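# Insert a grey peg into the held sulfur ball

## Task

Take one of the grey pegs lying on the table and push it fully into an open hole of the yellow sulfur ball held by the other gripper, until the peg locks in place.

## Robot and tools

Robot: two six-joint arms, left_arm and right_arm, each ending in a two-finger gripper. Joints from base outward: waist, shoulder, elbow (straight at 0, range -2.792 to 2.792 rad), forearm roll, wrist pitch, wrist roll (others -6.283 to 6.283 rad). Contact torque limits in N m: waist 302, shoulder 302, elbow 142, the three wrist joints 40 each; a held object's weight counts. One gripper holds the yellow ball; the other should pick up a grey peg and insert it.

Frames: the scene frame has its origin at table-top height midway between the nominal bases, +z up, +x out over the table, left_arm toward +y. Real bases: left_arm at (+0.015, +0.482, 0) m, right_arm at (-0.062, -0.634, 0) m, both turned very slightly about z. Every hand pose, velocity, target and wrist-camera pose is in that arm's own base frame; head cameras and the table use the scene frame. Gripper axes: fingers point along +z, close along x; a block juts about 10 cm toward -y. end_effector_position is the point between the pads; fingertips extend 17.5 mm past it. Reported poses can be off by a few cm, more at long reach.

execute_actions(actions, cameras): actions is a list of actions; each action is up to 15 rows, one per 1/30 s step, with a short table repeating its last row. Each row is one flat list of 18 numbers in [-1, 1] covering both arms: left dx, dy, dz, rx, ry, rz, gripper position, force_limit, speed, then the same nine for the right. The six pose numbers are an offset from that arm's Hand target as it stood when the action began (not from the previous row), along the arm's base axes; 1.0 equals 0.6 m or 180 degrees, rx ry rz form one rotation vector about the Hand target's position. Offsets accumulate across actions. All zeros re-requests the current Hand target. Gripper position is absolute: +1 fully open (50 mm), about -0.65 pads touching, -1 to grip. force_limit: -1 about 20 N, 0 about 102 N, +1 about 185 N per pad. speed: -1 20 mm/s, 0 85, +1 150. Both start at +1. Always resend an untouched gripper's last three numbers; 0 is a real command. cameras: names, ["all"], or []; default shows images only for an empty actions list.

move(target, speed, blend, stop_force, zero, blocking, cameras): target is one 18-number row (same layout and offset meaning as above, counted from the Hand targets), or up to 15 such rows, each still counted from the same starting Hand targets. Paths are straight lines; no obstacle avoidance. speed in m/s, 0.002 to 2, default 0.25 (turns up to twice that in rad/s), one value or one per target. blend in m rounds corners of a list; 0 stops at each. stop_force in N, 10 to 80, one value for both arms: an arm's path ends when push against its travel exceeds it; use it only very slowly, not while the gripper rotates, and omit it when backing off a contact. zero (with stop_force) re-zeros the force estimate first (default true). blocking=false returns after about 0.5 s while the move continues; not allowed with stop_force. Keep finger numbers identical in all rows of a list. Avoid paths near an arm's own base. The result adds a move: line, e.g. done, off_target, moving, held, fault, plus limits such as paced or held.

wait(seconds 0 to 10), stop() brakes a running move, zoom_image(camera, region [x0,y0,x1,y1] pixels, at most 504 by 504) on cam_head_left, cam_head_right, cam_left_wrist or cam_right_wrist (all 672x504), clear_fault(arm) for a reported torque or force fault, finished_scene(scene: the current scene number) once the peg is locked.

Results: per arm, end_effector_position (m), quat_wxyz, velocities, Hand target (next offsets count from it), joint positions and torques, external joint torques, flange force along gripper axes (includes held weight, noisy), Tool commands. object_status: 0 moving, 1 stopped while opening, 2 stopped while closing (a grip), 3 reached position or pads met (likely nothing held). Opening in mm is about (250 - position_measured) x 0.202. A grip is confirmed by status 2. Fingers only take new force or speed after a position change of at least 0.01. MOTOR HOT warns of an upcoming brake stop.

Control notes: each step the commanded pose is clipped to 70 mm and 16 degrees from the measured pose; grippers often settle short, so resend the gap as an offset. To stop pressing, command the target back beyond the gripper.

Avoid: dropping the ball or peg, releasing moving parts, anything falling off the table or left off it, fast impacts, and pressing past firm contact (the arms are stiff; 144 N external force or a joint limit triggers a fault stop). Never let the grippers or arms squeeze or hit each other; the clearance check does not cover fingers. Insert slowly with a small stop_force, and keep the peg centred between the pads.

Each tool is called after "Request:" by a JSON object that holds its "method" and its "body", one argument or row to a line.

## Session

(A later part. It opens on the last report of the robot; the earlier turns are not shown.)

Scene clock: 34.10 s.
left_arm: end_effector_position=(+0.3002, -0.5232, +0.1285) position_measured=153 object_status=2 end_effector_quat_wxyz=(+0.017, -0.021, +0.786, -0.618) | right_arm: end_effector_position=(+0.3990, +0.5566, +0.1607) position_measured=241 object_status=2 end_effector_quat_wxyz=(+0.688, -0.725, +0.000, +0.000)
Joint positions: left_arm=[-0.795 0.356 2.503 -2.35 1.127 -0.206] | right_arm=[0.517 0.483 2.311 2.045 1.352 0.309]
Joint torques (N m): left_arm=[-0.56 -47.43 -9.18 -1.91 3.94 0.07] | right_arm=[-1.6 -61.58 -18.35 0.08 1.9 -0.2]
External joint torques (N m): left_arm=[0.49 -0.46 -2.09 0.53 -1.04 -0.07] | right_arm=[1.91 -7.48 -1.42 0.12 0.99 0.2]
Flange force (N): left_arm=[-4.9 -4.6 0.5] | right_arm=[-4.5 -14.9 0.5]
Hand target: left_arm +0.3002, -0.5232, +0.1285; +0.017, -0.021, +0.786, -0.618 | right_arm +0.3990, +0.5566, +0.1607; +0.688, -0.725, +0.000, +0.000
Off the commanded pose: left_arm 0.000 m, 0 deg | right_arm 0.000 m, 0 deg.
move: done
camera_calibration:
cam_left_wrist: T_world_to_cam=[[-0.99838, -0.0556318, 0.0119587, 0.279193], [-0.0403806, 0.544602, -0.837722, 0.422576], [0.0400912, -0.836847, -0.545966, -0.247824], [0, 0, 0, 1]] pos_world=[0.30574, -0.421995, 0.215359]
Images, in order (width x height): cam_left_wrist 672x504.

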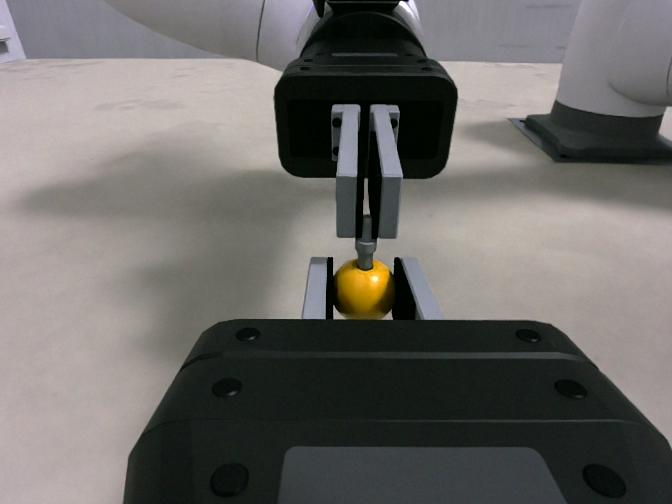

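Request:
{"method": "move", "body": {
  "target": [
    [0,0,0,0,0,0,-1,1,1,0,0.001,0,0,0,0,-1,0.5,-0.7],
    [0,0,0,0,0,0,-1,1,1,0,0.0009,-0.0033,0,0,0,-1,0.5,-0.7]
  ],
  "speed": 0.006,
  "cameras": ["cam_left_wrist"]
}}

Request:
{"method": "zoom_image", "body": {
  "camera": "cam_left_wrist",
  "region": [326, 220, 406, 300]
}}

Scene clock: 35.73 s.
left_arm: end_effector_position=(+0.3002, -0.5232, +0.1285) position_measured=153 object_status=2 end_effector_quat_wxyz=(+0.017, -0.021, +0.786, -0.618) | right_arm: end_effector_position=(+0.3990, +0.5572, +0.1589) position_measured=241 object_status=2 end_effector_quat_wxyz=(+0.688, -0.725, +0.000, +0.000)
Joint positions: left_arm=[-0.795 0.356 2.503 -2.35 1.127 -0.206] | right_arm=[0.518 0.487 2.31 2.047 1.353 0.306]
Joint torques (N m): left_arm=[-1.15 -45.16 -9.08 -1.68 3.11 0.13] | right_arm=[-0.5 -65.91 -19.95 0.51 3.06 -0.16]
External joint torques (N m): left_arm=[1.11 -3.06 -2.23 0.29 -0.21 -0.13] | right_arm=[0.35 -2.95 0.26 -0.28 -0.18 0.16]
Flange force (N): left_arm=[-4.3 -8.9 -3.2] | right_arm=[-2.1 -6.6 -1.4]
Hand target: left_arm +0.3002, -0.5232, +0.1285; +0.017, -0.021, +0.786, -0.618 | right_arm +0.3990, +0.5571, +0.1588; +0.688, -0.725, +0.000, +0.000
Off the commanded pose: left_arm 0.000 m, 0 deg | right_arm 0.000 m, 0 deg.
move: done
camera_calibration:
cam_left_wrist: T_world_to_cam=[[-0.99838, -0.0556318, 0.0119587, 0.279193], [-0.0403806, 0.544602, -0.837722, 0.422576], [0.0400912, -0.836847, -0.545966, -0.247824], [0, 0, 0, 1]] pos_world=[0.30574, -0.421995, 0.215359]
Images, in order (width x height): cam_left_wrist 672x504.

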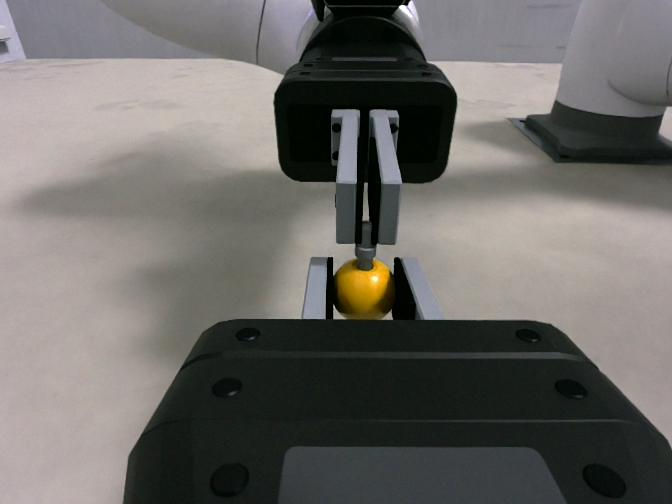

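Scaled by 6.300 from the camera's 672x504 image, which has a finer 960x720 frame.

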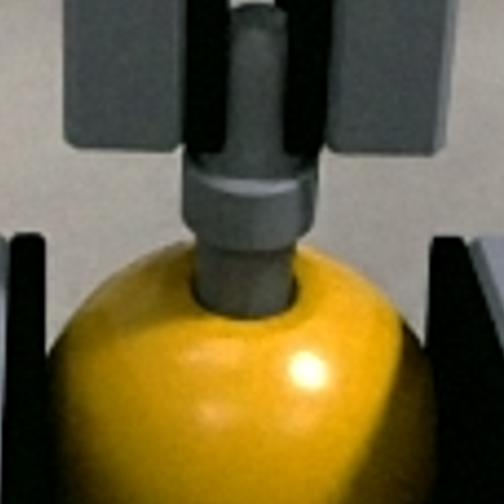

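Request:
{"method": "move", "body": {
  "target": [0,0,0,0,0,0,-1,1,1,0,-0.0004,-0.01,0,0,0,-1,0.5,-0.7],
  "speed": 0.01,
  "stop_force": 45,
  "cameras": ["cam_left_wrist"]
}}

Request:
{"method": "zoom_image", "body": {
  "camera": "cam_left_wrist",
  "region": [326, 220, 406, 300]
}}

Scene clock: 37.80 s.
left_arm: end_effector_position=(+0.3002, -0.5232, +0.1285) position_measured=153 object_status=2 end_effector_quat_wxyz=(+0.016, -0.021, +0.786, -0.618) | right_arm: end_effector_position=(+0.3990, +0.5569, +0.1528) position_measured=241 object_status=2 end_effector_quat_wxyz=(+0.688, -0.725, +0.000, +0.000)
Joint positions: left_arm=[-0.795 0.356 2.503 -2.35 1.127 -0.206] | right_arm=[0.517 0.5 2.311 2.049 1.359 0.294]
Joint torques (N m): left_arm=[-1.38 -67.37 -20.92 -3.21 14.69 0.11] | right_arm=[-3.47 -40.12 -6.9 -2.3 -8.99 -0.15]
External joint torques (N m): left_arm=[1.4 19.24 9.64 1.83 -11.79 -0.1] | right_arm=[3.48 -29.14 -12.2 2.5 11.88 0.15]
Flange force (N): left_arm=[-6.8 25.4 8.9] | right_arm=[-6.4 -48.6 -0.6]
Hand target: left_arm +0.3002, -0.5232, +0.1285; +0.017, -0.021, +0.786, -0.618 | right_arm +0.3990, +0.5569, +0.1528; +0.688, -0.725, +0.000, +0.000
Off the commanded pose: left_arm 0.000 m, 0 deg | right_arm 0.000 m, 0 deg.
move: done
camera_calibration:
cam_left_wrist: T_world_to_cam=[[-0.998384, -0.0555462, 0.0120089, 0.279221], [-0.0403795, 0.544676, -0.837674, 0.422513], [0.0399886, -0.836805, -0.546038, -0.247814], [0, 0, 0, 1]] pos_world=[0.30574, -0.421995, 0.215259]
Images, in order (width x height): cam_left_wrist 672x504.

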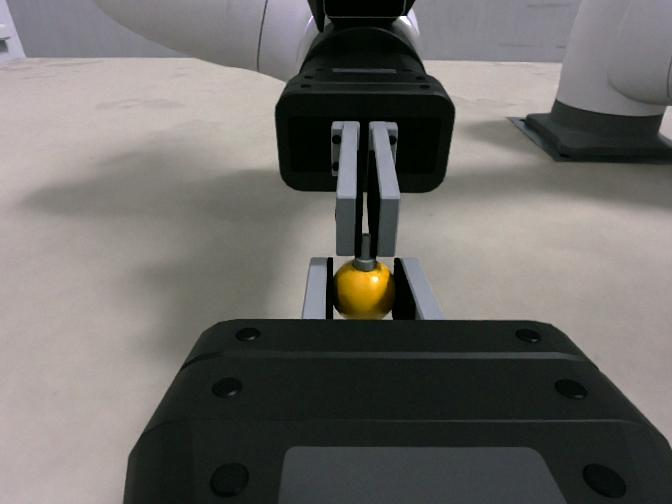

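Scaled by 6.300 from the camera's 672x504 image, which has a finer 960x720 frame.

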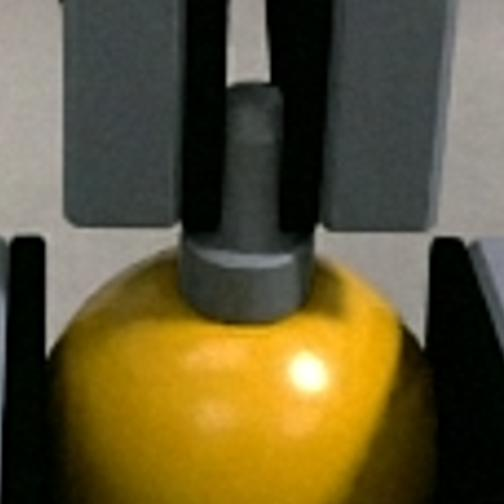

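Request:
{"method": "move", "body": {
  "target": [0,0,0,0,0,0,-1,1,1,0,-0.0001,-0.0017,0,0,0,-1,0.5,-0.7],
  "speed": 0.005,
  "stop_force": 60,
  "zero": false,
  "cameras": ["cam_left_wrist"]
}}

Request:
{"method": "zoom_image", "body": {
  "camera": "cam_left_wrist",
  "region": [326, 220, 406, 300]
}}

Scene clock: 39.53 s.
left_arm: end_effector_position=(+0.3002, -0.5232, +0.1285) position_measured=153 object_status=2 end_effector_quat_wxyz=(+0.017, -0.021, +0.786, -0.618) | right_arm: end_effector_position=(+0.3990, +0.5568, +0.1517) position_measured=241 object_status=2 end_effector_quat_wxyz=(+0.688, -0.725, +0.000, +0.000)
Joint positions: left_arm=[-0.795 0.356 2.503 -2.35 1.127 -0.206] | right_arm=[0.517 0.502 2.311 2.05 1.36 0.292]
Joint torques (N m): left_arm=[-2.4 -72.47 -24.62 -3.4 17.71 0.07] | right_arm=[-3.22 -33.93 -4.93 -2.71 -11.8 -0.17]
External joint torques (N m): left_arm=[2.34 24.25 13.29 2.02 -14.8 -0.07] | right_arm=[3.11 -35.78 -14.26 2.93 14.7 0.17]
Flange force (N): left_arm=[-7.5 33.3 9.5] | right_arm=[-7.6 -59.4 -3.8]
Hand target: left_arm +0.3002, -0.5232, +0.1285; +0.017, -0.021, +0.786, -0.618 | right_arm +0.3990, +0.5568, +0.1517; +0.688, -0.725, +0.000, +0.000
Off the commanded pose: left_arm 0.000 m, 0 deg | right_arm 0.000 m, 0 deg.
move: done
camera_calibration:
cam_left_wrist: T_world_to_cam=[[-0.99838, -0.0556318, 0.0119587, 0.279193], [-0.0403806, 0.544602, -0.837722, 0.422576], [0.0400912, -0.836847, -0.545966, -0.247824], [0, 0, 0, 1]] pos_world=[0.30574, -0.421995, 0.215359]
Images, in order (width x height): cam_left_wrist 672x504.

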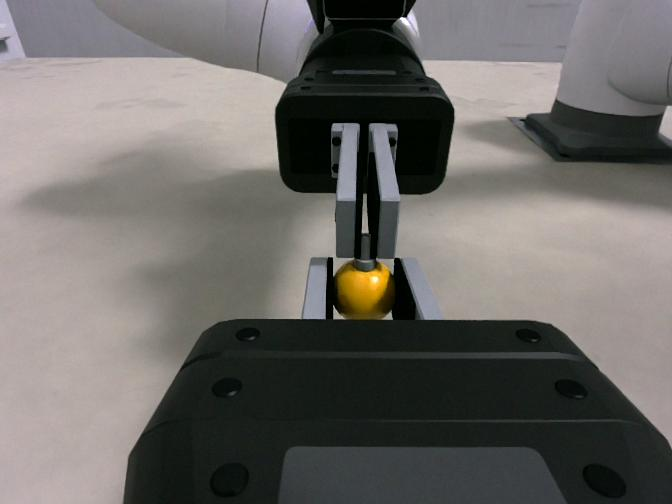

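Scaled by 6.300 from the camera's 672x504 image, which has a finer 960x720 frame.

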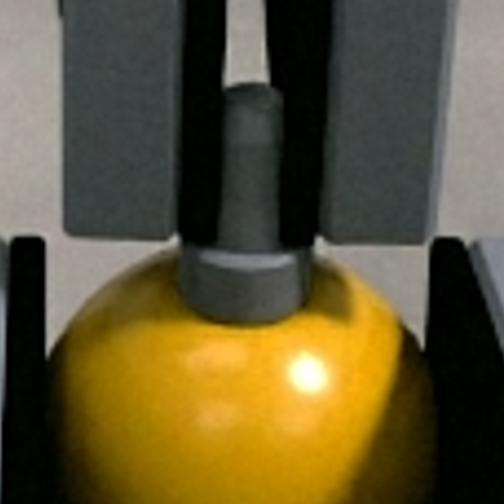

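Request:
{"method": "move", "body": {
  "target": [
    [0,0,0,0,0,0,-1,1,1,0,0.0001,0.0013,0,0,0,-1,0.5,-0.7],
    [0,0,0,0,0,0,-1,1,1,0,0.0001,0.0013,0,0,0,-0.1,0.5,-0.8],
    [0,0,0,0,0,0,-1,1,1,0,0.003,0.07,0,0,0,-0.1,0.5,-0.8]
  ],
  "speed": [0.01,0.01,0.06],
  "cameras": ["cam_left_wrist"]
}}

Request:
{"method": "zoom_image", "body": {
  "camera": "cam_left_wrist",
  "region": [326, 220, 406, 300]
}}

Scene clock: 42.50 s.
left_arm: end_effector_position=(+0.3002, -0.5232, +0.1285) position_measured=153 object_status=2 end_effector_quat_wxyz=(+0.017, -0.021, +0.786, -0.618) | right_arm: end_effector_position=(+0.3990, +0.5586, +0.1937) position_measured=167 object_status=3 end_effector_quat_wxyz=(+0.688, -0.725, +0.000, +0.000)
Joint positions: left_arm=[-0.795 0.356 2.503 -2.35 1.127 -0.206] | right_arm=[0.521 0.418 2.303 2.033 1.317 0.375]
Joint torques (N m): left_arm=[-1.79 -45.07 -9.67 -1.72 3.02 0.1] | right_arm=[0.06 -60.94 -23.42 0.49 3.25 -0.34]
External joint torques (N m): left_arm=[1.83 -3 -1.73 0.32 -0.12 -0.1] | right_arm=[-0.07 -4.25 0.75 -0.2 -0.44 0.34]
Flange force (N): left_arm=[-5.2 -8.0 -5.1] | right_arm=[-3.7 -9.3 -3.4]
Hand target: left_arm +0.3002, -0.5232, +0.1285; +0.017, -0.021, +0.786, -0.618 | right_arm +0.3990, +0.5586, +0.1937; +0.688, -0.725, +0.000, +0.000
Off the commanded pose: left_arm 0.000 m, 0 deg | right_arm 0.000 m, 0 deg.
move: done
camera_calibration:
cam_left_wrist: T_world_to_cam=[[-0.99838, -0.0556318, 0.0119587, 0.279193], [-0.0403806, 0.544602, -0.837722, 0.422576], [0.0400912, -0.836847, -0.545966, -0.247824], [0, 0, 0, 1]] pos_world=[0.30574, -0.421995, 0.215359]
Images, in order (width x height): cam_left_wrist 672x504.

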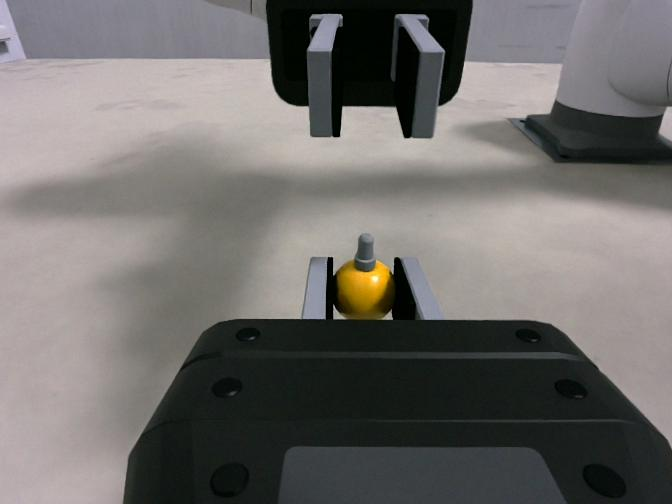

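Scaled by 6.300 from the camera's 672x504 image, which has a finer 960x720 frame.

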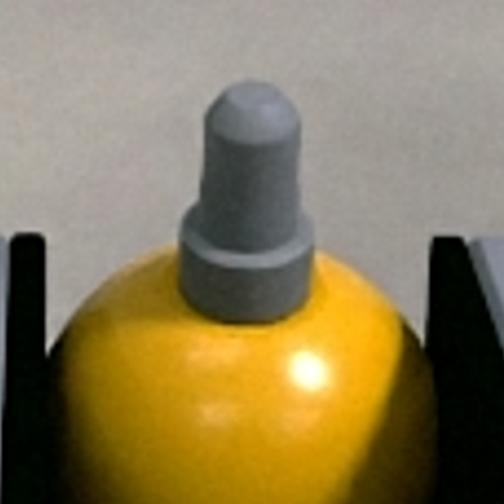

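Request:
{"method": "zoom_image", "body": {
  "camera": "cam_left_wrist",
  "region": [346, 240, 386, 280]
}}

Scaled by 12.600 from the camera's 672x504 image, which has a finer 960x720 frame.

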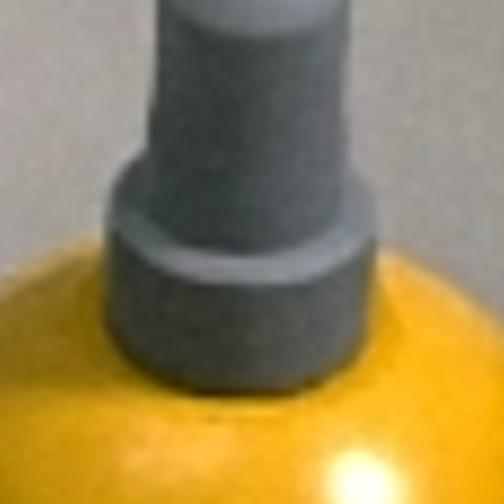

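Request:
{"method": "move", "body": {
  "target": [
    [0,0,0,0,0,0,-1,1,1,0.0067,0.0107,0,0,0,0,-0.7,0,-0.3],
    [0,0,0,0,0,0,-1,1,1,0.0067,0.0107,-0.045,0,0,0,-0.7,0,-0.3]
  ],
  "speed": [0.05,0.06],
  "cameras": ["cam_left_wrist"]
}}

Request:
{"method": "zoom_image", "body": {
  "camera": "cam_left_wrist",
  "region": [286, 140, 446, 300]
}}

Scene clock: 45.13 s.
left_arm: end_effector_position=(+0.3002, -0.5232, +0.1285) position_measured=153 object_status=2 end_effector_quat_wxyz=(+0.017, -0.021, +0.786, -0.618) | right_arm: end_effector_position=(+0.4030, +0.5650, +0.1668) position_measured=252 object_status=3 end_effector_quat_wxyz=(+0.688, -0.725, +0.000, +0.000)
Joint positions: left_arm=[-0.795 0.356 2.503 -2.35 1.127 -0.206] | right_arm=[0.528 0.477 2.295 2.052 1.338 0.327]
Joint torques (N m): left_arm=[-1.65 -45.04 -9.75 -1.72 3.08 0.13] | right_arm=[-0.1 -64.38 -21.58 0.42 3.22 0]
External joint torques (N m): left_arm=[1.64 -3.01 -1.76 0.31 -0.18 -0.13] | right_arm=[0.65 -5.53 0.7 -0.24 -0.32 0]
Flange force (N): left_arm=[-4.9 -8.2 -4.7] | right_arm=[-5.0 -11.3 -2.7]
Hand target: left_arm +0.3002, -0.5232, +0.1285; +0.017, -0.021, +0.786, -0.618 | right_arm +0.4030, +0.5650, +0.1667; +0.688, -0.725, +0.000, +0.000
Off the commanded pose: left_arm 0.000 m, 0 deg | right_arm 0.000 m, 0 deg.
move: done
camera_calibration:
cam_left_wrist: T_world_to_cam=[[-0.99838, -0.0556318, 0.0119587, 0.279193], [-0.0403806, 0.544602, -0.837722, 0.422576], [0.0400912, -0.836847, -0.545966, -0.247824], [0, 0, 0, 1]] pos_world=[0.30574, -0.421995, 0.215359]
Images, in order (width x height): cam_left_wrist 672x504.

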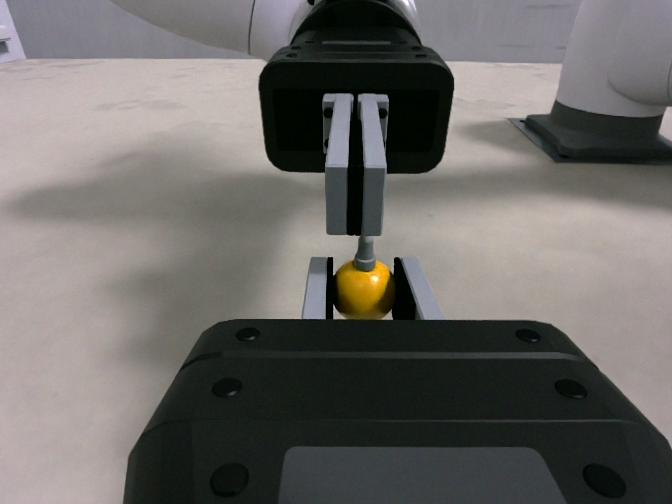

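Scaled by 3.150 from the camera's 672x504 image, which has a finer 960x720 frame.

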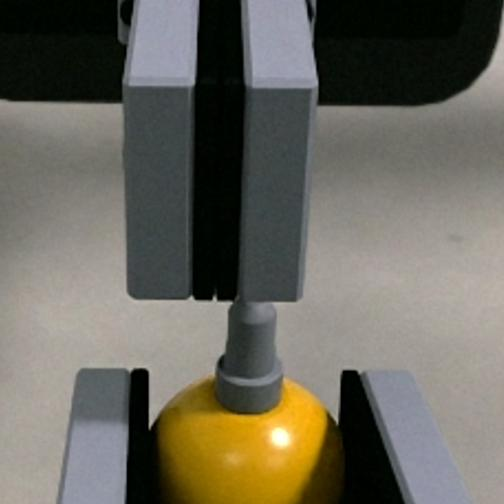

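Request:
{"method": "move", "body": {
  "target": [
    [0,0,0,0,0,0,-1,1,1,0.0025,0,0,0,0,0,-0.7,0,-0.3],
    [0,0,0,0,0,0,-1,1,1,0.0025,-0.001,-0.022,0,0,0,-0.7,0,-0.3]
  ],
  "speed": 0.008,
  "stop_force": 65,
  "cameras": ["cam_left_wrist"]
}}

Request:
{"method": "zoom_image", "body": {
  "camera": "cam_left_wrist",
  "region": [326, 220, 406, 300]
}}

Scene clock: 48.10 s.
left_arm: end_effector_position=(+0.3002, -0.5232, +0.1285) position_measured=153 object_status=2 end_effector_quat_wxyz=(+0.016, -0.021, +0.786, -0.618) | right_arm: end_effector_position=(+0.4046, +0.5647, +0.1578) position_measured=252 object_status=3 end_effector_quat_wxyz=(+0.689, -0.725, +0.000, +0.000)
Joint positions: left_arm=[-0.795 0.356 2.503 -2.35 1.127 -0.206] | right_arm=[0.526 0.496 2.294 2.053 1.348 0.311]
Joint torques (N m): left_arm=[-4.61 -88.6 -32.52 -3.65 26.35 0.24] | right_arm=[-6.39 -15.89 1.69 -4.24 -20.17 -0.62]
External joint torques (N m): left_arm=[4.59 40.64 21.32 2.28 -23.45 -0.24] | right_arm=[6.37 -54 -21.63 4.45 23.05 0.62]
Flange force (N): left_arm=[-12.5 58.7 17.3] | right_arm=[-13.6 -87.5 -4.9]
Hand target: left_arm +0.3002, -0.5232, +0.1285; +0.017, -0.021, +0.786, -0.618 | right_arm +0.4045, +0.5647, +0.1578; +0.689, -0.725, +0.000, +0.000 (not the last commanded pose)
Off the commanded pose: left_arm 0.000 m, 0 deg | right_arm 0.004 m, 0 deg.
move: contact (right_arm); path passed 1 of 2 targets
camera_calibration:
cam_left_wrist: T_world_to_cam=[[-0.998384, -0.0555462, 0.0120089, 0.279221], [-0.0403795, 0.544676, -0.837674, 0.422513], [0.0399886, -0.836805, -0.546038, -0.247814], [0, 0, 0, 1]] pos_world=[0.30574, -0.421995, 0.215259]
Images, in order (width x height): cam_left_wrist 672x504.

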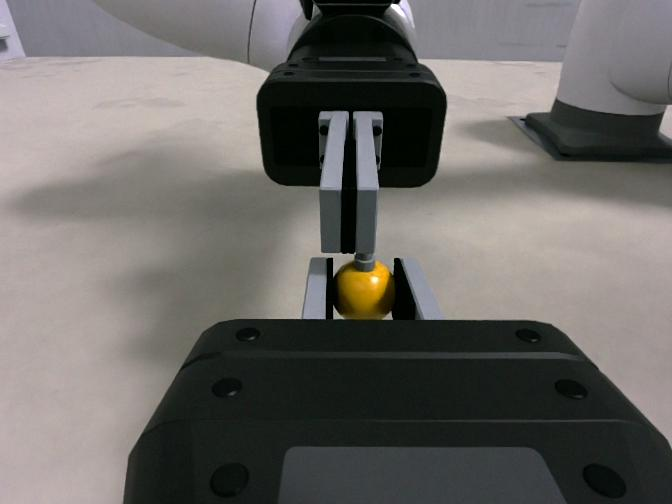

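Scaled by 6.300 from the camera's 672x504 image, which has a finer 960x720 frame.

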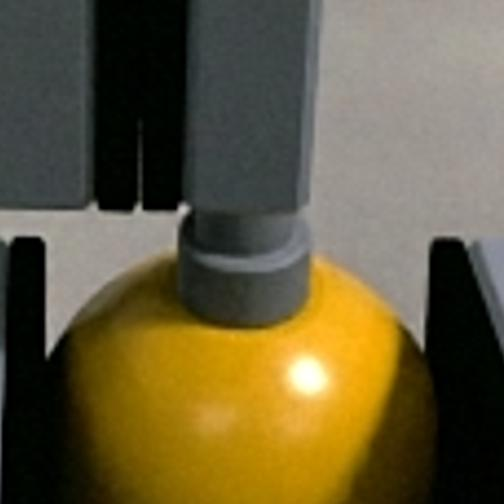

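76 N axial press achieved; release upward, verify, finish.

Request:
{"method": "move", "body": {
  "target": [0,0,0,0,0,0,-1,1,1,0,0.002,0.06,0,0,0,-0.7,0,-0.3],
  "speed": 0.06,
  "cameras": ["cam_left_wrist"]
}}

Request:
{"method": "zoom_image", "body": {
  "camera": "cam_left_wrist",
  "region": [326, 220, 406, 300]
}}

Scene clock: 49.37 s.
left_arm: end_effector_position=(+0.3002, -0.5232, +0.1285) position_measured=153 object_status=2 end_effector_quat_wxyz=(+0.017, -0.021, +0.786, -0.618) | right_arm: end_effector_position=(+0.4045, +0.5659, +0.1937) position_measured=252 object_status=3 end_effector_quat_wxyz=(+0.689, -0.725, +0.000, +0.000)
Joint positions: left_arm=[-0.795 0.356 2.503 -2.35 1.127 -0.206] | right_arm=[0.528 0.426 2.287 2.039 1.312 0.381]
Joint torques (N m): left_arm=[-1.6 -45.18 -9.72 -1.72 3.06 0.11] | right_arm=[0.42 -62.47 -23.81 0.57 3.22 -0.22]
External joint torques (N m): left_arm=[1.59 -3.05 -1.72 0.32 -0.15 -0.11] | right_arm=[-0.43 -3.56 0.88 -0.29 -0.42 0.22]
Flange force (N): left_arm=[-4.7 -8.3 -4.7] | right_arm=[-3.0 -7.6 -3.9]
Hand target: left_arm +0.3002, -0.5232, +0.1285; +0.017, -0.021, +0.786, -0.618 | right_arm +0.4045, +0.5659, +0.1938; +0.689, -0.725, +0.000, +0.000
Off the commanded pose: left_arm 0.000 m, 0 deg | right_arm 0.000 m, 0 deg.
move: done
camera_calibration:
cam_left_wrist: T_world_to_cam=[[-0.99838, -0.0556318, 0.0119587, 0.279193], [-0.0403806, 0.544602, -0.837722, 0.422576], [0.0400912, -0.836847, -0.545966, -0.247824], [0, 0, 0, 1]] pos_world=[0.30574, -0.421995, 0.215359]
Images, in order (width x height): cam_left_wrist 672x504.

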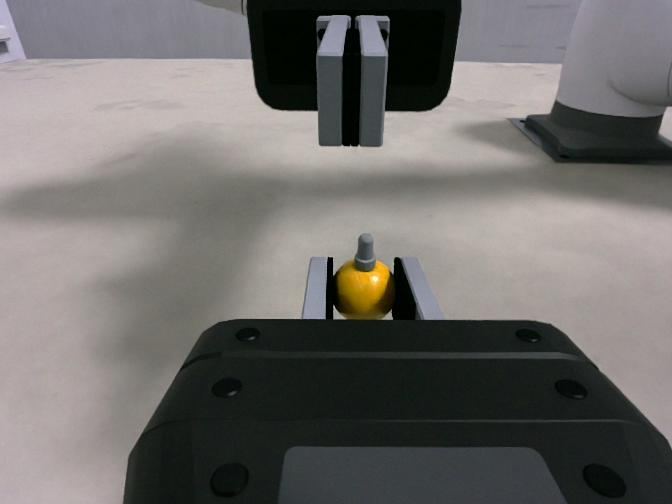

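Scaled by 6.300 from the camera's 672x504 image, which has a finer 960x720 frame.

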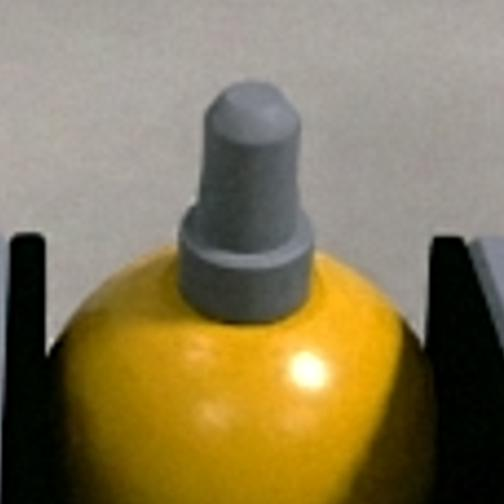

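Request:
{"method": "finished_scene", "body": {
  "scene": 2
}}

The scene is finished: the task was done.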